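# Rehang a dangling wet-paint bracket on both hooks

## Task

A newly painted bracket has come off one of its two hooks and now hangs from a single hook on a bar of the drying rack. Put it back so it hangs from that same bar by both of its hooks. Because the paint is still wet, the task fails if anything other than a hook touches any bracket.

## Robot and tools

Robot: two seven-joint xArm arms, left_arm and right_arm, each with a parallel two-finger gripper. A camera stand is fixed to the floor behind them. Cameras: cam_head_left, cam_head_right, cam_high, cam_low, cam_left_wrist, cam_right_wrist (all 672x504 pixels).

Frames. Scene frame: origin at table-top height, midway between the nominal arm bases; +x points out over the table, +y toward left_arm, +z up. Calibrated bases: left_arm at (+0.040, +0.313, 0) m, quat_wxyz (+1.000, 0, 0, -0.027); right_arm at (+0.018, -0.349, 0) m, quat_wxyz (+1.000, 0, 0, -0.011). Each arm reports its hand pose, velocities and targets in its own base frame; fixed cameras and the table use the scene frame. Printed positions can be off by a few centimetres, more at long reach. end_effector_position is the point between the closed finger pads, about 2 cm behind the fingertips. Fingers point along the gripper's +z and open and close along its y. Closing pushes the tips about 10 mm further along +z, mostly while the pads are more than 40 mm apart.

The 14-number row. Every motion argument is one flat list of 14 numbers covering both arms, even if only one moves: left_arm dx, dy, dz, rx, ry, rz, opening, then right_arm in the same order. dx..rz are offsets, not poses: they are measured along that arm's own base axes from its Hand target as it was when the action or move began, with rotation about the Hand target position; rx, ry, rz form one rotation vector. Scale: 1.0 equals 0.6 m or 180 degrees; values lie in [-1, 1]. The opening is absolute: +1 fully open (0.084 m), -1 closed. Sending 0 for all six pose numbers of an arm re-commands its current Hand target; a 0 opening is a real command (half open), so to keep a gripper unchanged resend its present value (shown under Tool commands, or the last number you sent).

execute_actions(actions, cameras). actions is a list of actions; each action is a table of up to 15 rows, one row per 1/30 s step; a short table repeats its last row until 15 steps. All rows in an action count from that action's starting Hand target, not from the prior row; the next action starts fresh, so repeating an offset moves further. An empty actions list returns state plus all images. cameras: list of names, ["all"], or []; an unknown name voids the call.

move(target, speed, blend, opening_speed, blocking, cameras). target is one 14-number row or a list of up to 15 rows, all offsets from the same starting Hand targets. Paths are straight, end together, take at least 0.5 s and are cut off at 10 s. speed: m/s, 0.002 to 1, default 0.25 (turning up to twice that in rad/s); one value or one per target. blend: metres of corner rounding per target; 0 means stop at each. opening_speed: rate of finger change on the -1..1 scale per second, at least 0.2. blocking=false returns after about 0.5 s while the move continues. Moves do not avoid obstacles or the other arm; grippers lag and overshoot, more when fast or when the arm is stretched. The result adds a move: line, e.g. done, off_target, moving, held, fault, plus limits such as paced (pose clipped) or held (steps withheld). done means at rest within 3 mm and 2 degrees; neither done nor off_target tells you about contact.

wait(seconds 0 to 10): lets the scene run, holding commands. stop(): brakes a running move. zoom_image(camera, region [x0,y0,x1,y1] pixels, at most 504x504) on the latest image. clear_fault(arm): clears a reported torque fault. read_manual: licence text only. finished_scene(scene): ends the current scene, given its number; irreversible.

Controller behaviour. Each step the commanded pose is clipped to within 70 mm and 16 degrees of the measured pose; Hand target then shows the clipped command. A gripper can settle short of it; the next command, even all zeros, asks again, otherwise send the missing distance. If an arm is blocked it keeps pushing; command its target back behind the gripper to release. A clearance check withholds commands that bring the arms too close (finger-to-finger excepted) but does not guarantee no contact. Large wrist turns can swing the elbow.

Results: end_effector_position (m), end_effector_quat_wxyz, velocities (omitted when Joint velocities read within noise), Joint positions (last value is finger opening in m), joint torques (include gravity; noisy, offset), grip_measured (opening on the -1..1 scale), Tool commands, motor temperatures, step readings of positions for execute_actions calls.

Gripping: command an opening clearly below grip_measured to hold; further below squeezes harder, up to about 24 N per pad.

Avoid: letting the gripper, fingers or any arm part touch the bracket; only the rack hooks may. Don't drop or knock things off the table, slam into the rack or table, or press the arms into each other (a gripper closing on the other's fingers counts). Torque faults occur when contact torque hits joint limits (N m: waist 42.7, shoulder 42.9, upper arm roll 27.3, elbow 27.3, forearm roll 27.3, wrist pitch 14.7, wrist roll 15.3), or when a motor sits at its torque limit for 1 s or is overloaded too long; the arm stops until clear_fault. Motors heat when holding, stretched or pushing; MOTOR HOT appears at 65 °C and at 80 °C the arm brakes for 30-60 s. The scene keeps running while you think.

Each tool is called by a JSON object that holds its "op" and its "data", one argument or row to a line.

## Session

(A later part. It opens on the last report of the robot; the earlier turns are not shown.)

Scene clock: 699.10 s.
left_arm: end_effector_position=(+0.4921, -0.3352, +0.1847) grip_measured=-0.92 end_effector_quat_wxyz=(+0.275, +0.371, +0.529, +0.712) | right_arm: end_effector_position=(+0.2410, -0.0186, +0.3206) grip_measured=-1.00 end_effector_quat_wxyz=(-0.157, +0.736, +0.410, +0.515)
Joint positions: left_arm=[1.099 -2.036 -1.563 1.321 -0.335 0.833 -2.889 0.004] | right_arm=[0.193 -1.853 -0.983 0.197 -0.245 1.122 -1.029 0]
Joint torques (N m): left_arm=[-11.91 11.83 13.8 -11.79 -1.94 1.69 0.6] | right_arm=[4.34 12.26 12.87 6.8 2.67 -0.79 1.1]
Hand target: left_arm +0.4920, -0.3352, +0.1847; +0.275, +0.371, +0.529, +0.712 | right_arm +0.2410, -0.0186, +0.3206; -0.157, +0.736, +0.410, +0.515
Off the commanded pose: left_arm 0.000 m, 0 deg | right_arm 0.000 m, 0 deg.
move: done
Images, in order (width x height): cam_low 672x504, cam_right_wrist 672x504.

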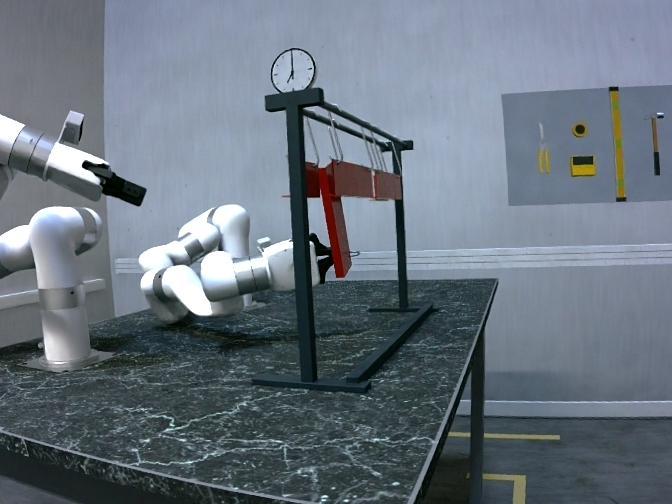

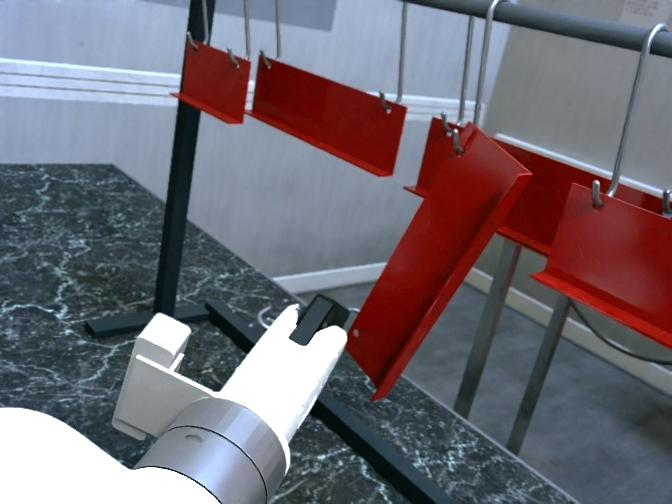

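{"op": "move", "data": {
  "target": [0.0133,0,0,0,0,0,-1,0,0,0,0,0,0,-1],
  "speed": 0.04,
  "cameras": ["cam_low","cam_right_wrist"]
}}

{"op": "zoom_image", "data": {
  "camera": "cam_low",
  "region": [330, 240, 370, 270]
}}

{"op": "zoom_image", "data": {
  "camera": "cam_right_wrist",
  "region": [335, 310, 385, 350]
}}

Scene clock: 715.00 s.
left_arm: end_effector_position=(+0.5000, -0.3352, +0.1847) grip_measured=-0.92 end_effector_quat_wxyz=(+0.275, +0.371, +0.529, +0.712) | right_arm: end_effector_position=(+0.2410, -0.0186, +0.3206) grip_measured=-1.00 end_effector_quat_wxyz=(-0.157, +0.736, +0.410, +0.515)
Joint positions: left_arm=[1.126 -2.036 -1.555 1.339 -0.334 0.827 -2.891 0.004] | right_arm=[0.193 -1.853 -0.983 0.197 -0.245 1.122 -1.029 0]
Joint torques (N m): left_arm=[11.25 25.3 17.43 -6.22 2.07 -0.98 -0.76] | right_arm=[3.92 11.88 12.62 7 2.81 -0.7 1.09]
Hand target: left_arm +0.5000, -0.3352, +0.1847; +0.275, +0.371, +0.529, +0.712 | right_arm +0.2410, -0.0186, +0.3206; -0.157, +0.736, +0.410, +0.515
Off the commanded pose: left_arm 0.000 m, 0 deg | right_arm 0.000 m, 0 deg.
move: done
Images, in order (width x height): cam_low 672x504, cam_right_wrist 672x504.

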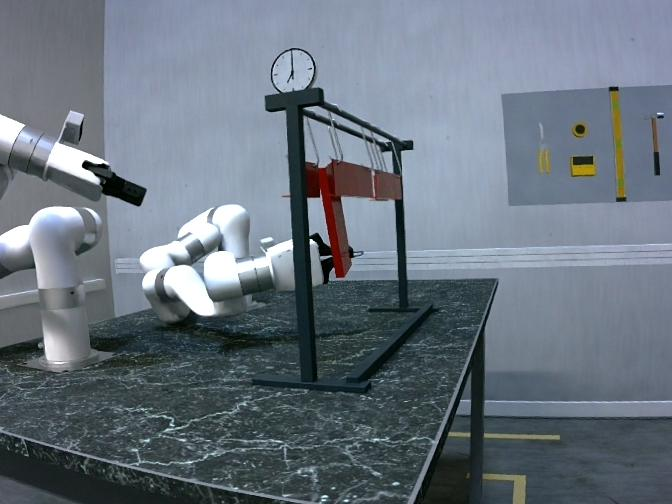

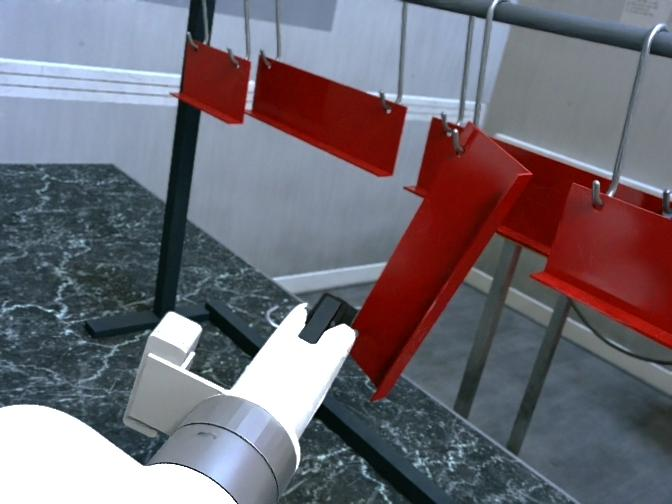

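Scaled by 12.600 from the camera's 672x504 image, which has a finer 960x720 frame.

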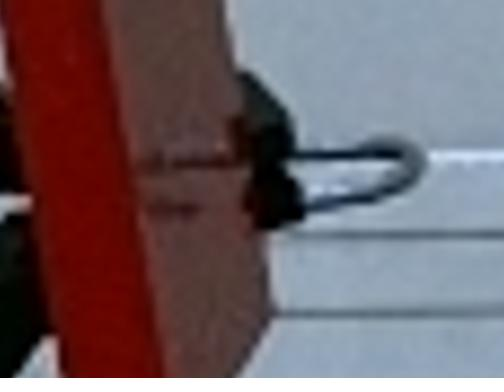

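Scaled by 10.080 from the camera's 672x504 image, which has a finer 960x720 frame.

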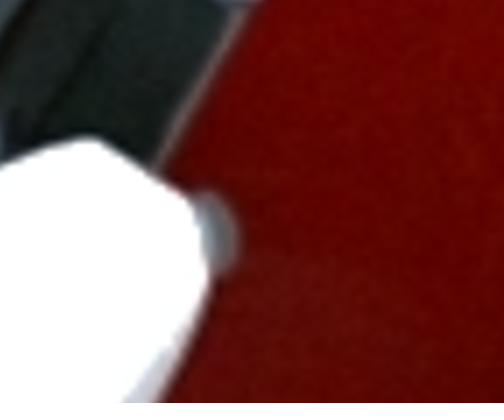

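{"op": "zoom_image", "data": {
  "camera": "cam_low",
  "region": [340, 248, 362, 264]
}}

{"op": "zoom_image", "data": {
  "camera": "cam_right_wrist",
  "region": [345, 322, 365, 342]
}}

Scaled by 22.909 from the camera's 672x504 image, which has a finer 960x720 frame.

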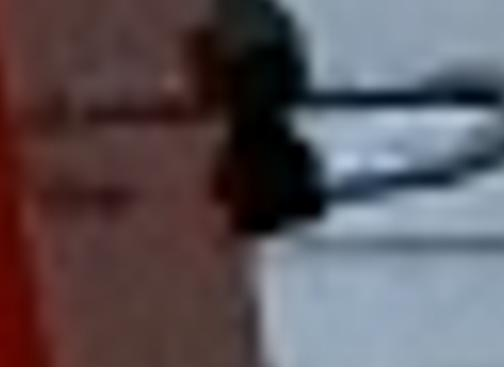

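Scaled by 25.200 from the camera's 672x504 image, which has a finer 960x720 frame.

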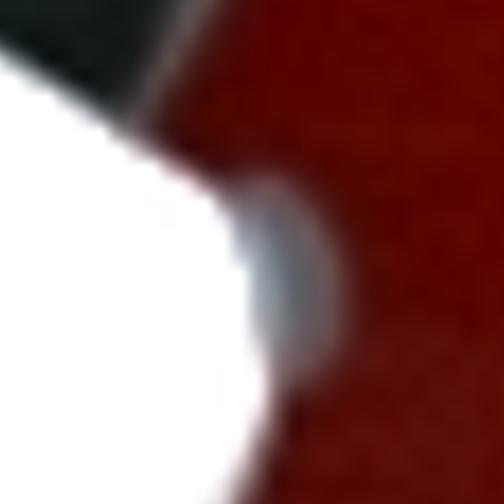

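{"op": "move", "data": {
  "target": [
    [-0.008,-0.001,0.001,0,0,0,-1,0,0,0,0,0,0,-1],
    [-0.0158,-0.001,0.001,0,0,0,-1,0,0,0,0,0,0,-1]
  ],
  "speed": 0.03,
  "cameras": ["cam_low","cam_right_wrist","cam_head_right"]
}}

{"op": "zoom_image", "data": {
  "camera": "cam_low",
  "region": [330, 240, 370, 270]
}}

{"op": "zoom_image", "data": {
  "camera": "cam_right_wrist",
  "region": [340, 315, 370, 345]
}}

{"op": "zoom_image", "data": {
  "camera": "cam_head_right",
  "region": [360, 190, 400, 220]
}}

Scene clock: 739.70 s.
left_arm: end_effector_position=(+0.4906, -0.3358, +0.1853) grip_measured=-0.92 end_effector_quat_wxyz=(+0.275, +0.371, +0.529, +0.712) | right_arm: end_effector_position=(+0.2410, -0.0186, +0.3206) grip_measured=-1.00 end_effector_quat_wxyz=(-0.157, +0.736, +0.410, +0.515)
Joint positions: left_arm=[1.095 -2.035 -1.563 1.319 -0.335 0.835 -2.887 0.004] | right_arm=[0.193 -1.853 -0.983 0.197 -0.245 1.122 -1.029 0]
Joint torques (N m): left_arm=[-11.82 14.12 13.73 -11.86 -1.28 1.75 0.74] | right_arm=[4.03 12.06 12.62 7.07 2.79 -0.81 0.99]
Hand target: left_arm +0.4905, -0.3358, +0.1853; +0.275, +0.371, +0.529, +0.712 | right_arm +0.2410, -0.0186, +0.3206; -0.157, +0.736, +0.410, +0.515
Off the commanded pose: left_arm 0.000 m, 0 deg | right_arm 0.000 m, 0 deg.
move: done
Images, in order (width x height): cam_head_right 672x504, cam_low 672x504, cam_right_wrist 672x504.

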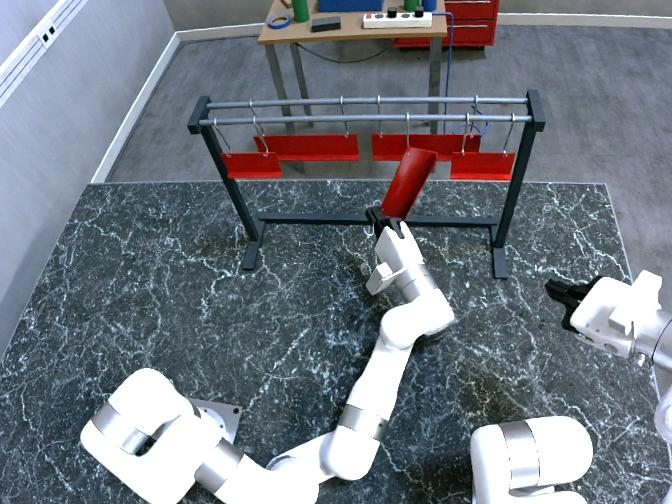

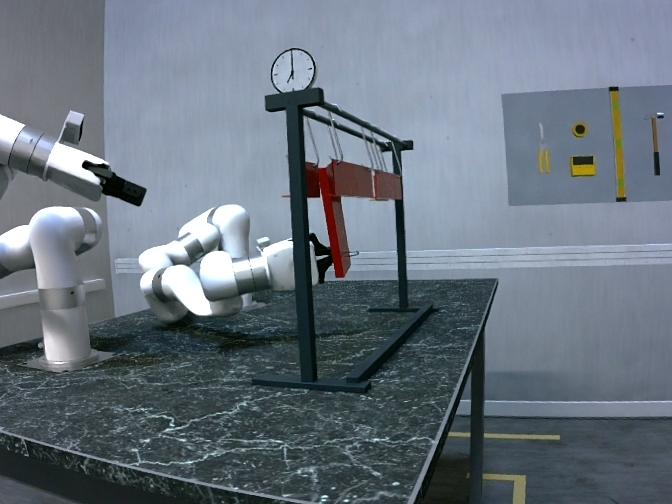

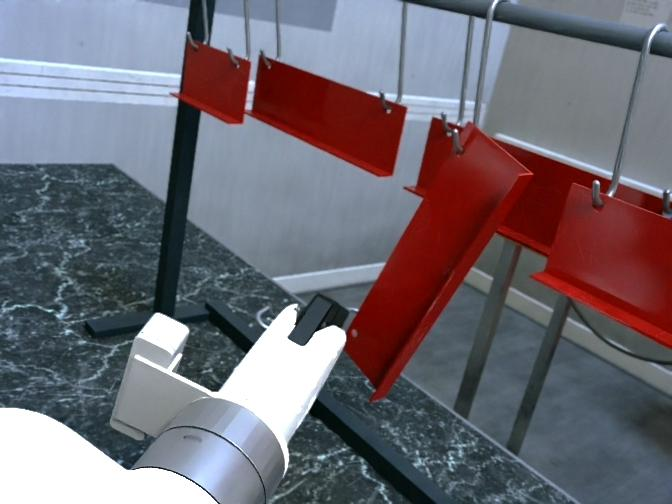

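Scaled by 12.600 from the camera's 672x504 image, which has a finer 960x720 frame.

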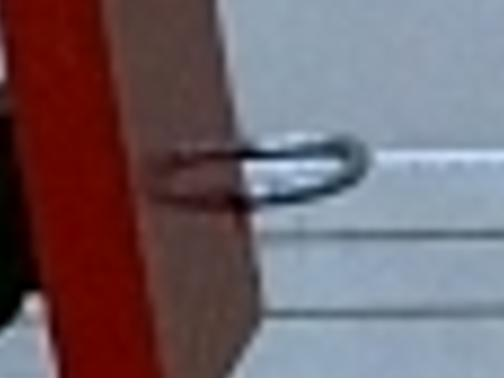

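Scaled by 16.800 from the camera's 672x504 image, which has a finer 960x720 frame.

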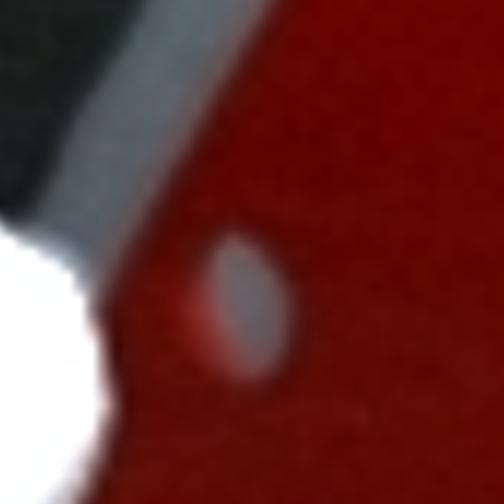

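Scaled by 12.600 from the camera's 672x504 image, which has a finer 960x720 frame.

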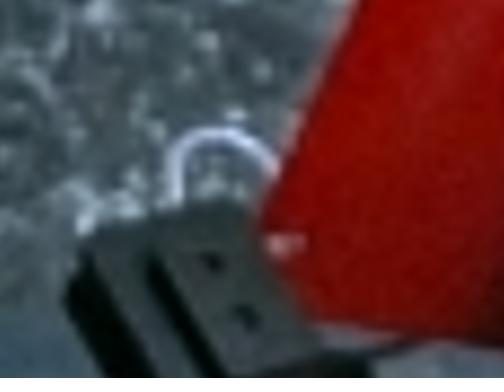

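{"op": "move", "data": {
  "target": [
    [0.006,0,0,0,0,0,-1,0,0,0,0,0,0,-1],
    [0.006,-0.0033,-0.0037,0,0,0,-1,0,0,0,0,0,0,-1],
    [-0.001,-0.0033,-0.0037,0,0,0,-1,0,0,0,0,0,0,-1]
  ],
  "speed": 0.03,
  "cameras": ["cam_low","cam_right_wrist","cam_head_right"]
}}

{"op": "zoom_image", "data": {
  "camera": "cam_low",
  "region": [330, 240, 370, 270]
}}

{"op": "zoom_image", "data": {
  "camera": "cam_right_wrist",
  "region": [340, 315, 370, 345]
}}

{"op": "zoom_image", "data": {
  "camera": "cam_head_right",
  "region": [360, 190, 400, 220]
}}

Scene clock: 764.60 s.
left_arm: end_effector_position=(+0.4900, -0.3378, +0.1831) grip_measured=-0.92 end_effector_quat_wxyz=(+0.275, +0.371, +0.529, +0.712) | right_arm: end_effector_position=(+0.2410, -0.0186, +0.3206) grip_measured=-1.00 end_effector_quat_wxyz=(-0.157, +0.736, +0.410, +0.515)
Joint positions: left_arm=[1.096 -2.037 -1.563 1.328 -0.334 0.843 -2.891 0.004] | right_arm=[0.193 -1.853 -0.983 0.197 -0.245 1.122 -1.029 0]
Joint torques (N m): left_arm=[-11.66 12.6 13.77 -11.79 -1.93 1.65 0.68] | right_arm=[4.3 11.48 12.59 6.74 2.62 -0.88 1.23]
Hand target: left_arm +0.4899, -0.3378, +0.1831; +0.275, +0.371, +0.529, +0.712 | right_arm +0.2410, -0.0186, +0.3206; -0.157, +0.736, +0.410, +0.515
Off the commanded pose: left_arm 0.000 m, 0 deg | right_arm 0.000 m, 0 deg.
move: done
Images, in order (width x height): cam_head_right 672x504, cam_low 672x504, cam_right_wrist 672x504.

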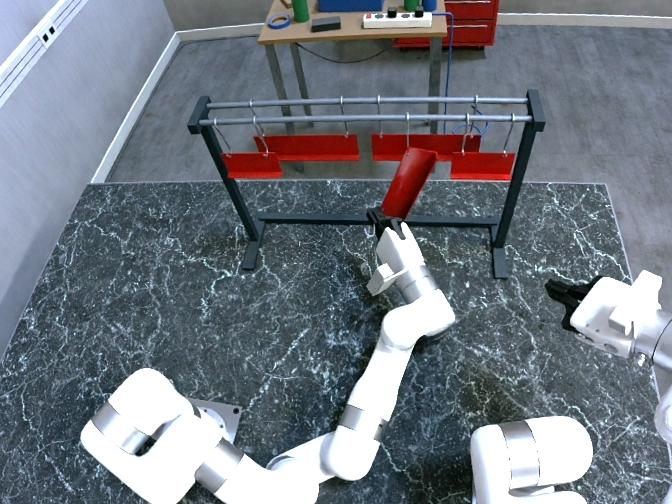

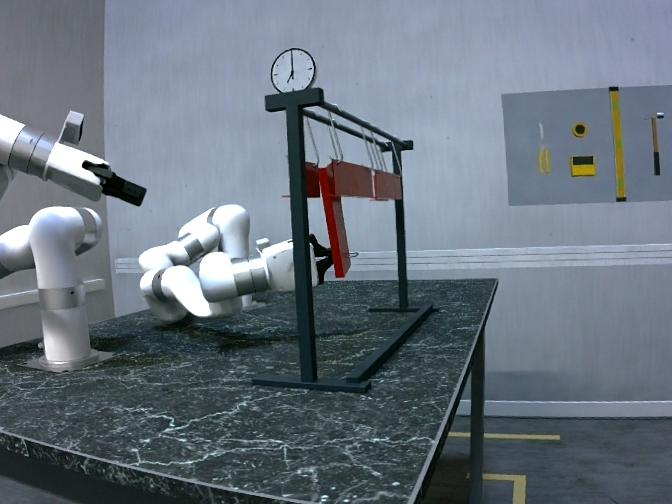

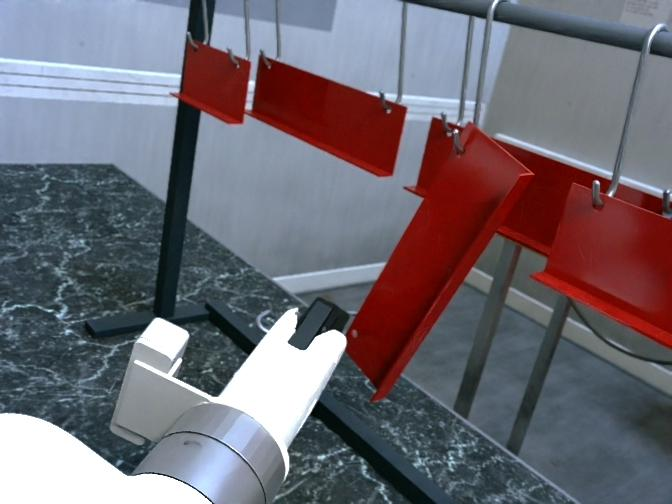

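Scaled by 12.600 from the camera's 672x504 image, which has a finer 960x720 frame.

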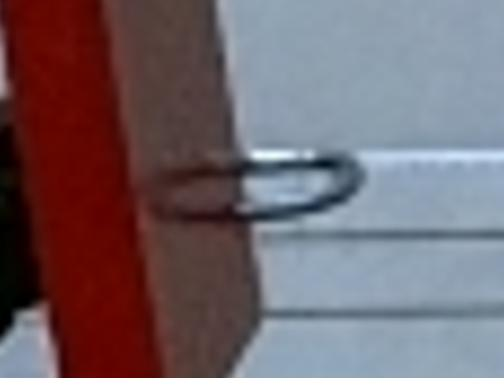

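Scaled by 16.800 from the camera's 672x504 image, which has a finer 960x720 frame.

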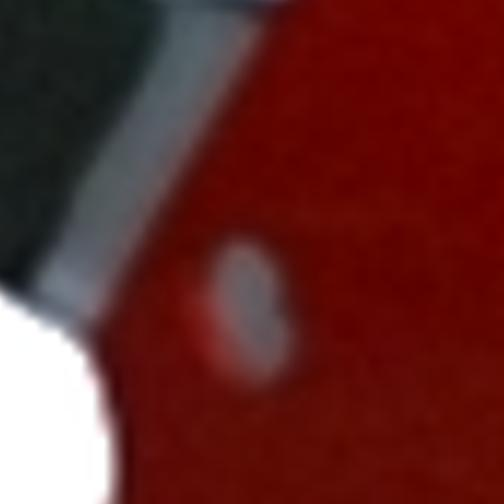

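Scaled by 12.600 from the camera's 672x504 image, which has a finer 960x720 frame.

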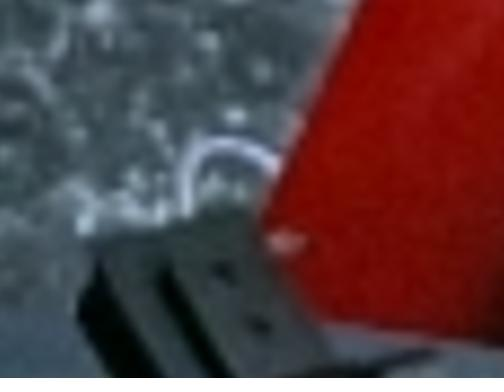

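{"op": "move", "data": {
  "target": [-0.0067,-0.0008,-0.0005,0,0,0,-1,0,0,0,0,0,0,-1],
  "speed": 0.03,
  "cameras": ["cam_low","cam_right_wrist"]
}}

{"op": "zoom_image", "data": {
  "camera": "cam_low",
  "region": [330, 240, 370, 270]
}}

{"op": "zoom_image", "data": {
  "camera": "cam_right_wrist",
  "region": [340, 315, 370, 345]
}}

Scene clock: 775.33 s.
left_arm: end_effector_position=(+0.4860, -0.3383, +0.1828) grip_measured=-0.92 end_effector_quat_wxyz=(+0.275, +0.371, +0.529, +0.712) | right_arm: end_effector_position=(+0.2410, -0.0186, +0.3206) grip_measured=-1.00 end_effector_quat_wxyz=(-0.157, +0.736, +0.410, +0.515)
Joint positions: left_arm=[1.083 -2.037 -1.567 1.321 -0.334 0.848 -2.891 0.004] | right_arm=[0.193 -1.853 -0.983 0.197 -0.245 1.122 -1.029 0]
Joint torques (N m): left_arm=[-11.61 11.99 13.69 -11.85 0.11 1.71 0.59] | right_arm=[4.34 12.28 12.59 6.82 2.53 -0.7 0.98]
Hand target: left_arm +0.4859, -0.3383, +0.1828; +0.275, +0.371, +0.529, +0.712 | right_arm +0.2410, -0.0186, +0.3206; -0.157, +0.736, +0.410, +0.515
Off the commanded pose: left_arm 0.000 m, 0 deg | right_arm 0.000 m, 0 deg.
move: done
Images, in order (width x height): cam_low 672x504, cam_right_wrist 672x504.

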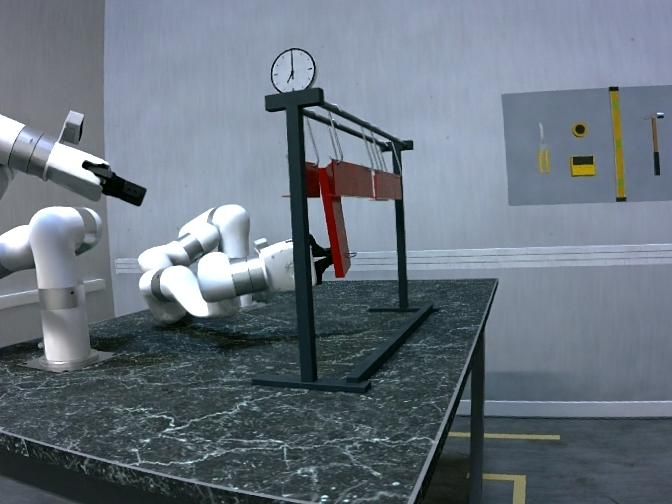

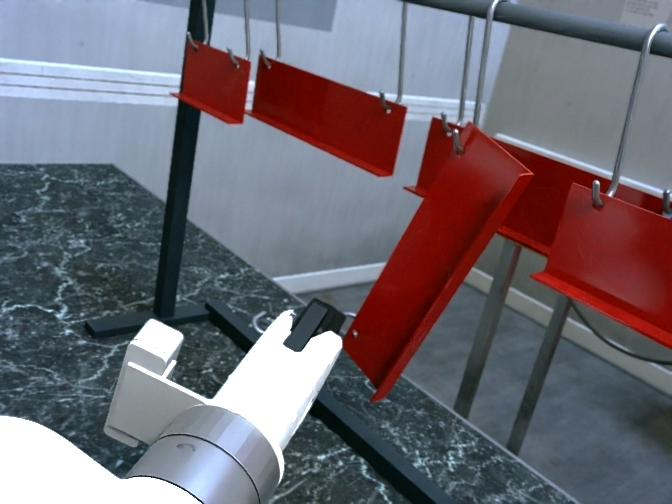

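Scaled by 12.600 from the camera's 672x504 image, which has a finer 960x720 frame.

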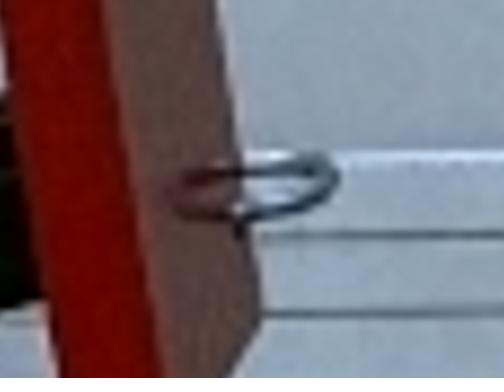

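Scaled by 16.800 from the camera's 672x504 image, which has a finer 960x720 frame.

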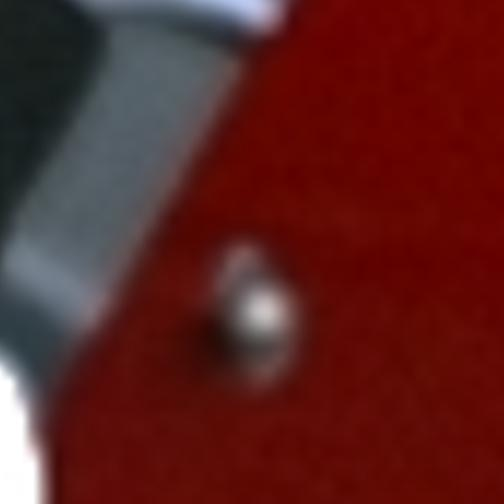

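{"op": "move", "data": {
  "target": [
    [-0.01,0,0,0,0,0,-1,0,0,0,0,0,0,-1],
    [-0.005,0.008,0.0023,0,0.032,-0.1064,-1,0,0,0,0,0,0,-1],
    [0.0233,0.027,0.008,0,0.08,-0.266,-1,0,0,0,0,0,0,-1]
  ],
  "speed": [0.04,0.05,0.08],
  "blend": [0.002,0.002,0],
  "cameras": ["cam_low","cam_right_wrist","cam_head_right"]
}}

{"op": "zoom_image", "data": {
  "camera": "cam_low",
  "region": [320, 220, 380, 280]
}}

{"op": "zoom_image", "data": {
  "camera": "cam_right_wrist",
  "region": [310, 290, 390, 360]
}}

{"op": "zoom_image", "data": {
  "camera": "cam_head_right",
  "region": [340, 180, 410, 240]
}}

Scene clock: 829.30 s.
left_arm: end_effector_position=(+0.4999, -0.3221, +0.1876) grip_measured=-0.92 end_effector_quat_wxyz=(+0.473, +0.637, +0.363, +0.489) | right_arm: end_effector_position=(+0.2410, -0.0186, +0.3206) grip_measured=-1.00 end_effector_quat_wxyz=(-0.157, +0.736, +0.410, +0.515)
Joint positions: left_arm=[1.23 -1.505 -1.823 0.696 -0.255 -0.796 -2.634 0.004] | right_arm=[0.193 -1.853 -0.983 0.197 -0.245 1.122 -1.029 0]
Joint torques (N m): left_arm=[11.25 22.03 16.3 -3.56 -0.58 -1.72 -0.73] | right_arm=[4.21 12.36 12.7 6.83 2.79 -0.56 1.15]
Hand target: left_arm +0.4999, -0.3221, +0.1876; +0.473, +0.637, +0.363, +0.489 | right_arm +0.2410, -0.0186, +0.3206; -0.157, +0.736, +0.410, +0.515
Off the commanded pose: left_arm 0.000 m, 0 deg | right_arm 0.000 m, 0 deg.
move: done
Images, in order (width x height): cam_head_right 672x504, cam_low 672x504, cam_right_wrist 672x504.

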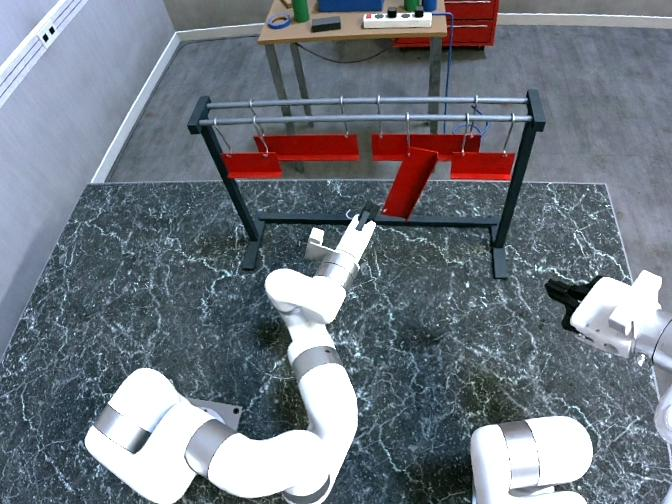

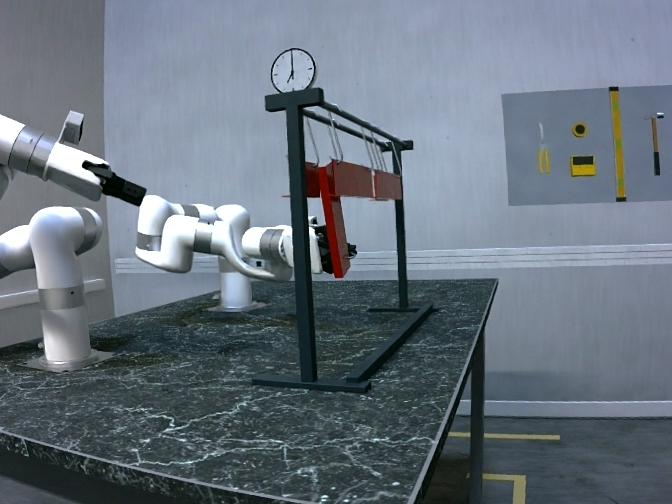

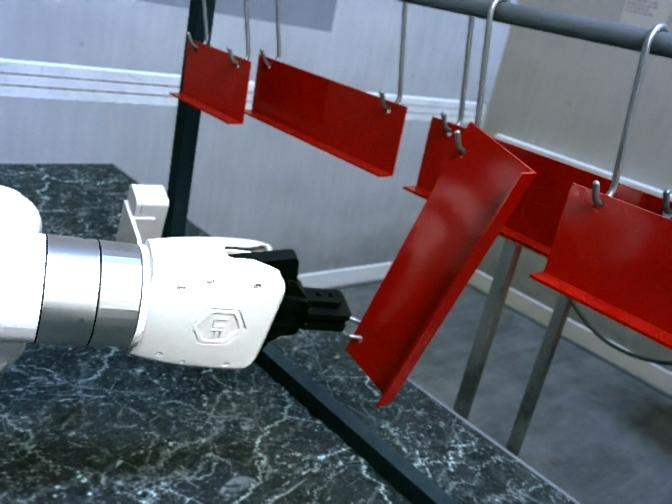

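Scaled by 8.400 from the camera's 672x504 image, which has a finer 960x720 frame.

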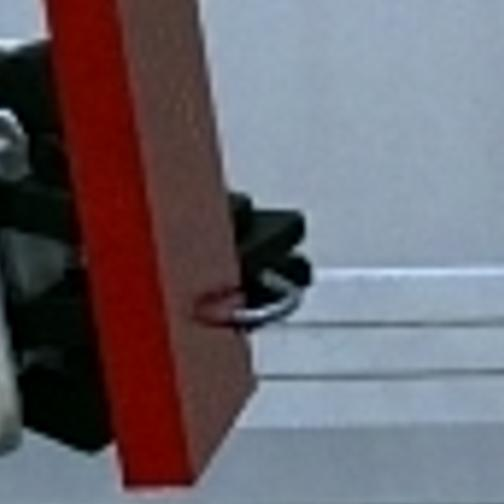

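Scaled by 6.300 from the camera's 672x504 image, which has a finer 960x720 frame.

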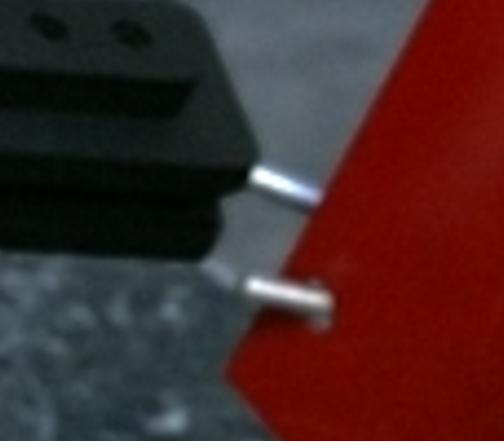

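Scaled by 7.200 from the camera's 672x504 image, which has a finer 960x720 frame.

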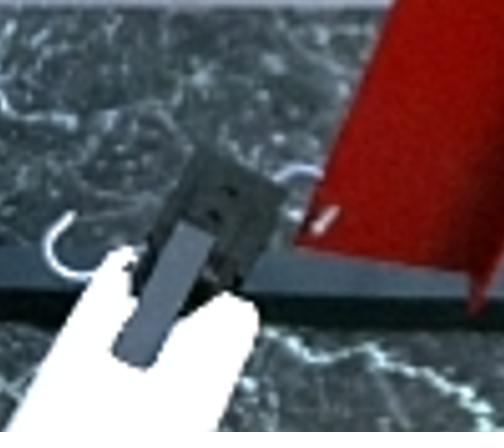

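{"op": "move", "data": {
  "target": [
    [0,0.118,0.105,0.157,0,0,-1,0,0,0,0,0,0,-1],
    [-0.0167,0.168,0.232,0.2954,0.0395,-0.0419,-1,0,0,0,0,0,0,-1],
    [-0.0367,0.172,0.312,0.3974,0.1431,-0.1065,-1,0,0,0,0,0,0,-1]
  ],
  "speed": 0.14,
  "blend": [0.01,0.01,0],
  "cameras": ["cam_low","cam_right_wrist","cam_head_right","cam_left_wrist"]
}}

{"op": "zoom_image", "data": {
  "camera": "cam_low",
  "region": [270, 90, 400, 220]
}}

{"op": "zoom_image", "data": {
  "camera": "cam_right_wrist",
  "region": [200, 0, 500, 220]
}}

Scene clock: 868.27 s.
left_arm: end_effector_position=(+0.4779, -0.2189, +0.3748) grip_measured=-0.92 end_effector_quat_wxyz=(-0.001, +0.924, -0.001, +0.382) | right_arm: end_effector_position=(+0.2410, -0.0186, +0.3206) grip_measured=-1.00 end_effector_quat_wxyz=(-0.157, +0.736, +0.410, +0.515)
Joint positions: left_arm=[1.497 -0.916 -1.151 1.486 2.085 -1.086 -2.857 0.004] | right_arm=[0.193 -1.853 -0.983 0.197 -0.245 1.122 -1.029 0]
Joint torques (N m): left_arm=[11.22 9.23 10.1 12.54 1.89 -0.91 -0.77] | right_arm=[4.08 11.4 12.62 6.95 2.74 -0.7 1.16]
Hand target: left_arm +0.4779, -0.2189, +0.3748; -0.001, +0.924, -0.001, +0.382 | right_arm +0.2410, -0.0186, +0.3206; -0.157, +0.736, +0.410, +0.515
Off the commanded pose: left_arm 0.000 m, 0 deg | right_arm 0.000 m, 0 deg.
move: done
Images, in order (width x height): cam_head_right 672x504, cam_low 672x504, cam_left_wrist 672x504, cam_right_wrist 672x504.

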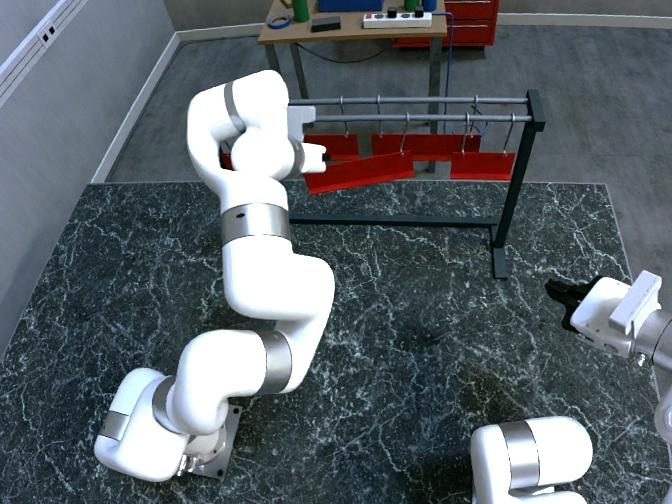

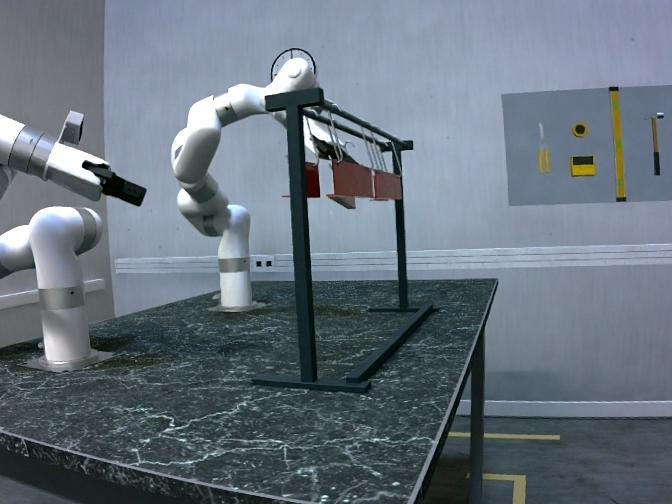

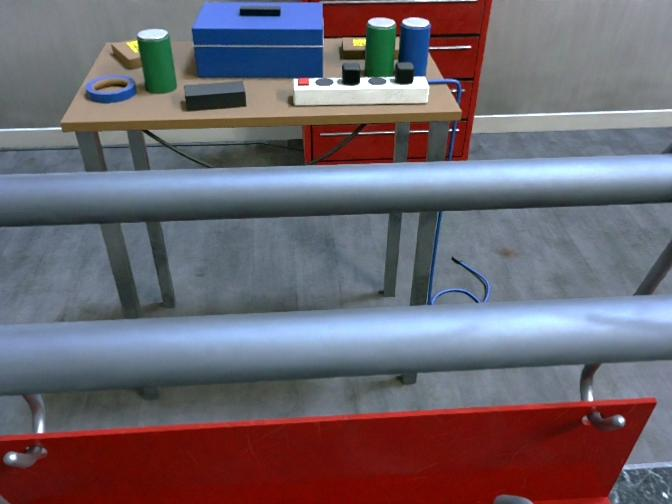

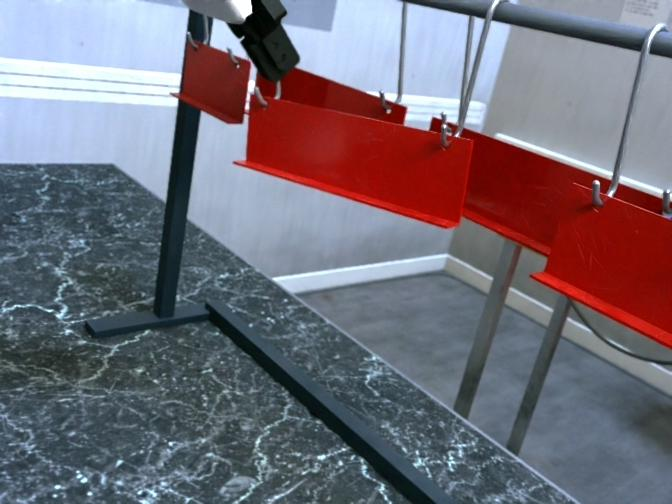

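Scaled by 3.877 from the camera's 672x504 image, which has a finer 960x720 frame.

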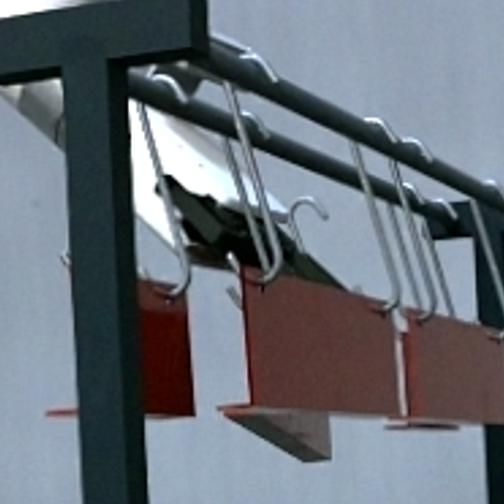

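Scaled by 1.680 from the camera's 672x504 image, which has a finer 960x720 frame.

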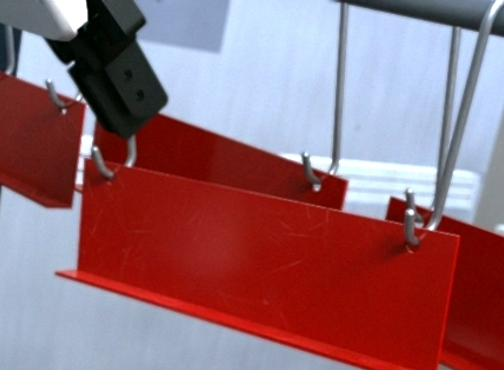

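{"op": "move", "data": {
  "target": [
    [0,0,0.069,0,0,0,-1,0,0,0,0,0,0,-1],
    [0.03,0,0.069,0,0,0,-1,0,0,0,0,0,0,-1],
    [0.05,0,0.065,0,0,0,-1,0,0,0,0,0,0,-1],
    [0.051,0,0.045,0,0,0,-1,0,0,0,0,0,0,-1]
  ],
  "speed": 0.06,
  "blend": [0.004,0.002,0.002,0],
  "cameras": ["cam_low","cam_right_wrist","cam_left_wrist"]
}}

{"op": "zoom_image", "data": {
  "camera": "cam_low",
  "region": [310, 90, 410, 190]
}}

{"op": "zoom_image", "data": {
  "camera": "cam_right_wrist",
  "region": [200, 0, 500, 220]
}}

Scene clock: 880.63 s.
left_arm: end_effector_position=(+0.5085, -0.2189, +0.4018) grip_measured=-0.92 end_effector_quat_wxyz=(-0.001, +0.924, -0.001, +0.382) | right_arm: end_effector_position=(+0.2410, -0.0186, +0.3206) grip_measured=-1.00 end_effector_quat_wxyz=(-0.157, +0.736, +0.410, +0.515)
Joint positions: left_arm=[1.688 -0.89 -1.224 1.72 2.077 -1.166 -2.916 0.004] | right_arm=[0.193 -1.853 -0.983 0.197 -0.245 1.122 -1.029 0]
Joint torques (N m): left_arm=[-11.81 12.05 9.34 5.66 -3.11 1.88 0.69] | right_arm=[3.95 11.52 12.79 6.82 2.67 -0.69 1.13]
Hand target: left_arm +0.5085, -0.2189, +0.4018; -0.001, +0.924, -0.001, +0.382 | right_arm +0.2410, -0.0186, +0.3206; -0.157, +0.736, +0.410, +0.515
Off the commanded pose: left_arm 0.000 m, 0 deg | right_arm 0.000 m, 0 deg.
move: done
Images, in order (width x height): cam_low 672x504, cam_left_wrist 672x504, cam_right_wrist 672x504.

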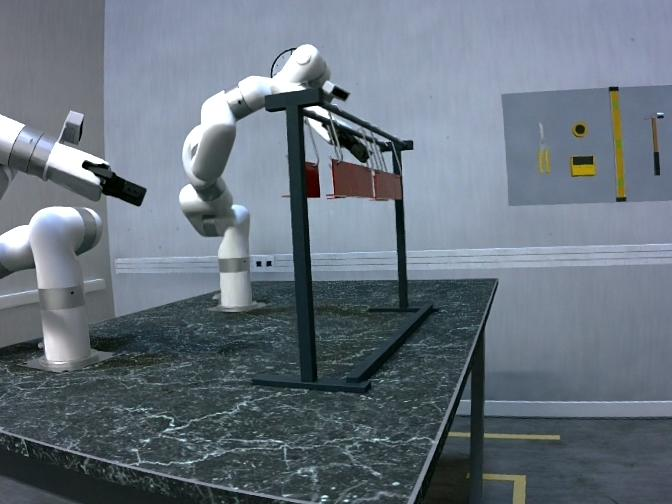

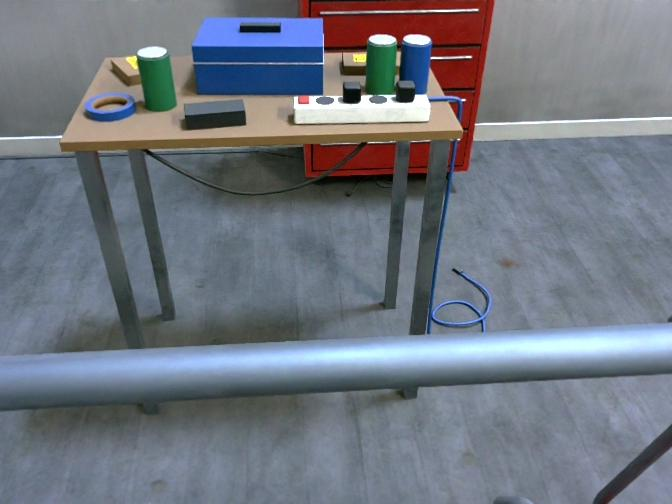

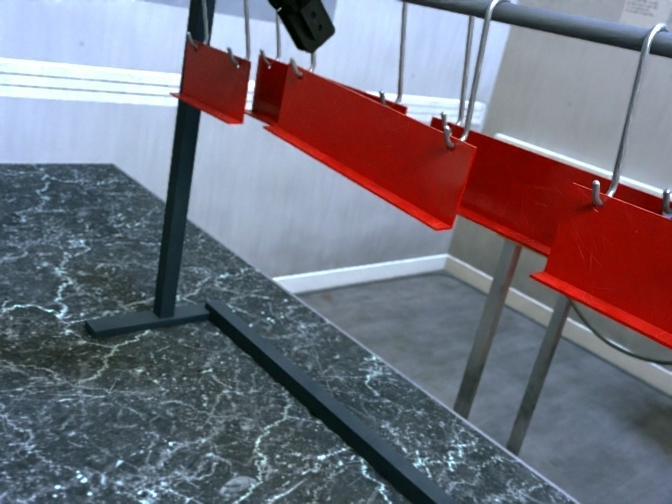

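Scaled by 5.040 from the camera's 672x504 image, which has a finer 960x720 frame.

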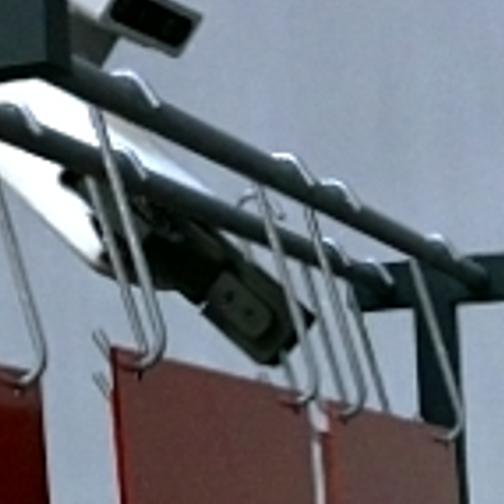

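Scaled by 1.680 from the camera's 672x504 image, which has a finer 960x720 frame.

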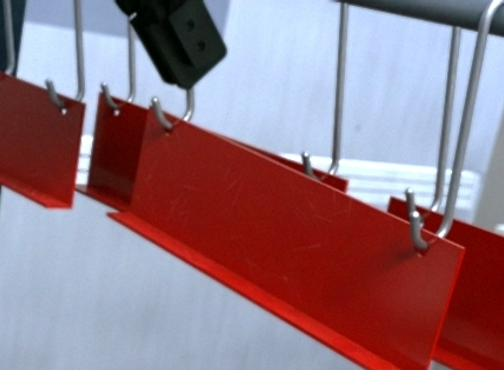

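{"op": "move", "data": {
  "target": [0,0,-0.017,0,0,0,-1,0,0,0,0,0,0,-1],
  "speed": 0.04,
  "cameras": ["cam_low","cam_left_wrist"]
}}

{"op": "zoom_image", "data": {
  "camera": "cam_low",
  "region": [310, 90, 410, 190]
}}

Scene clock: 887.73 s.
left_arm: end_effector_position=(+0.5085, -0.2189, +0.3917) grip_measured=-0.92 end_effector_quat_wxyz=(-0.001, +0.924, -0.001, +0.383) | right_arm: end_effector_position=(+0.2410, -0.0186, +0.3206) grip_measured=-1.00 end_effector_quat_wxyz=(-0.157, +0.736, +0.410, +0.515)
Joint positions: left_arm=[1.665 -0.897 -1.226 1.676 2.072 -1.139 -2.9 0.004] | right_arm=[0.193 -1.853 -0.983 0.197 -0.245 1.122 -1.029 0]
Joint torques (N m): left_arm=[-13.76 8.06 5.21 0.75 -1.95 -0.76 0.68] | right_arm=[4.06 12.09 12.47 7 2.44 -0.65 1.2]
Hand target: left_arm +0.5085, -0.2189, +0.3916; -0.001, +0.924, -0.001, +0.382 | right_arm +0.2410, -0.0186, +0.3206; -0.157, +0.736, +0.410, +0.515
Off the commanded pose: left_arm 0.000 m, 0 deg | right_arm 0.000 m, 0 deg.
move: done
Images, in order (width x height): cam_low 672x504, cam_left_wrist 672x504.

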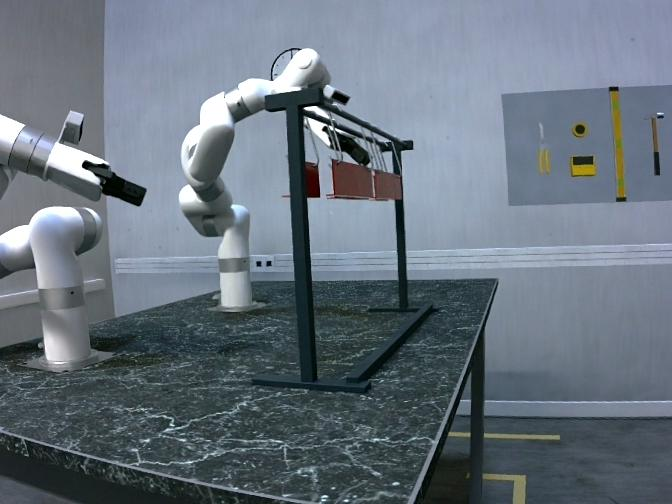

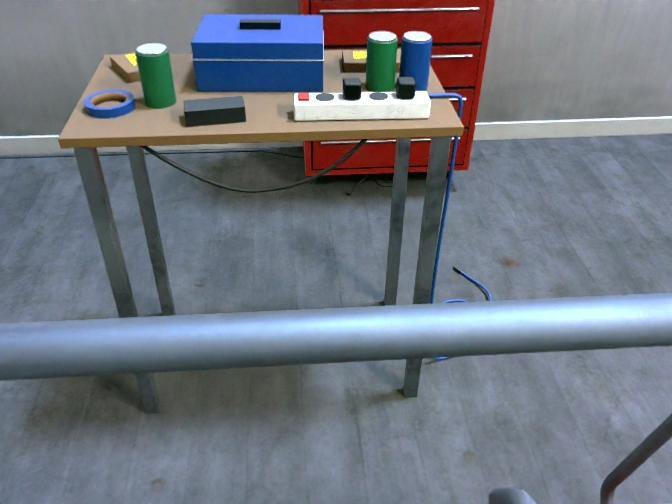

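Scaled by 5.040 from the camera's 672x504 image, which has a finer 960x720 frame.

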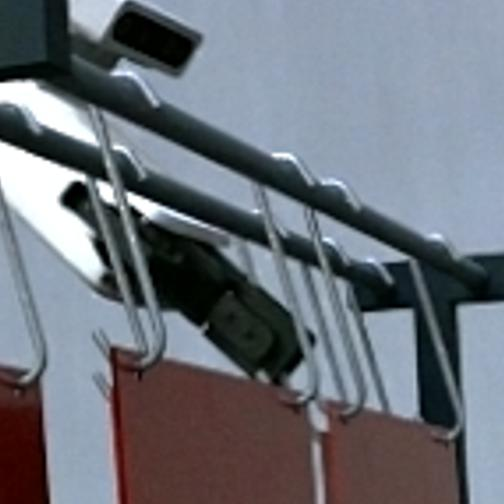

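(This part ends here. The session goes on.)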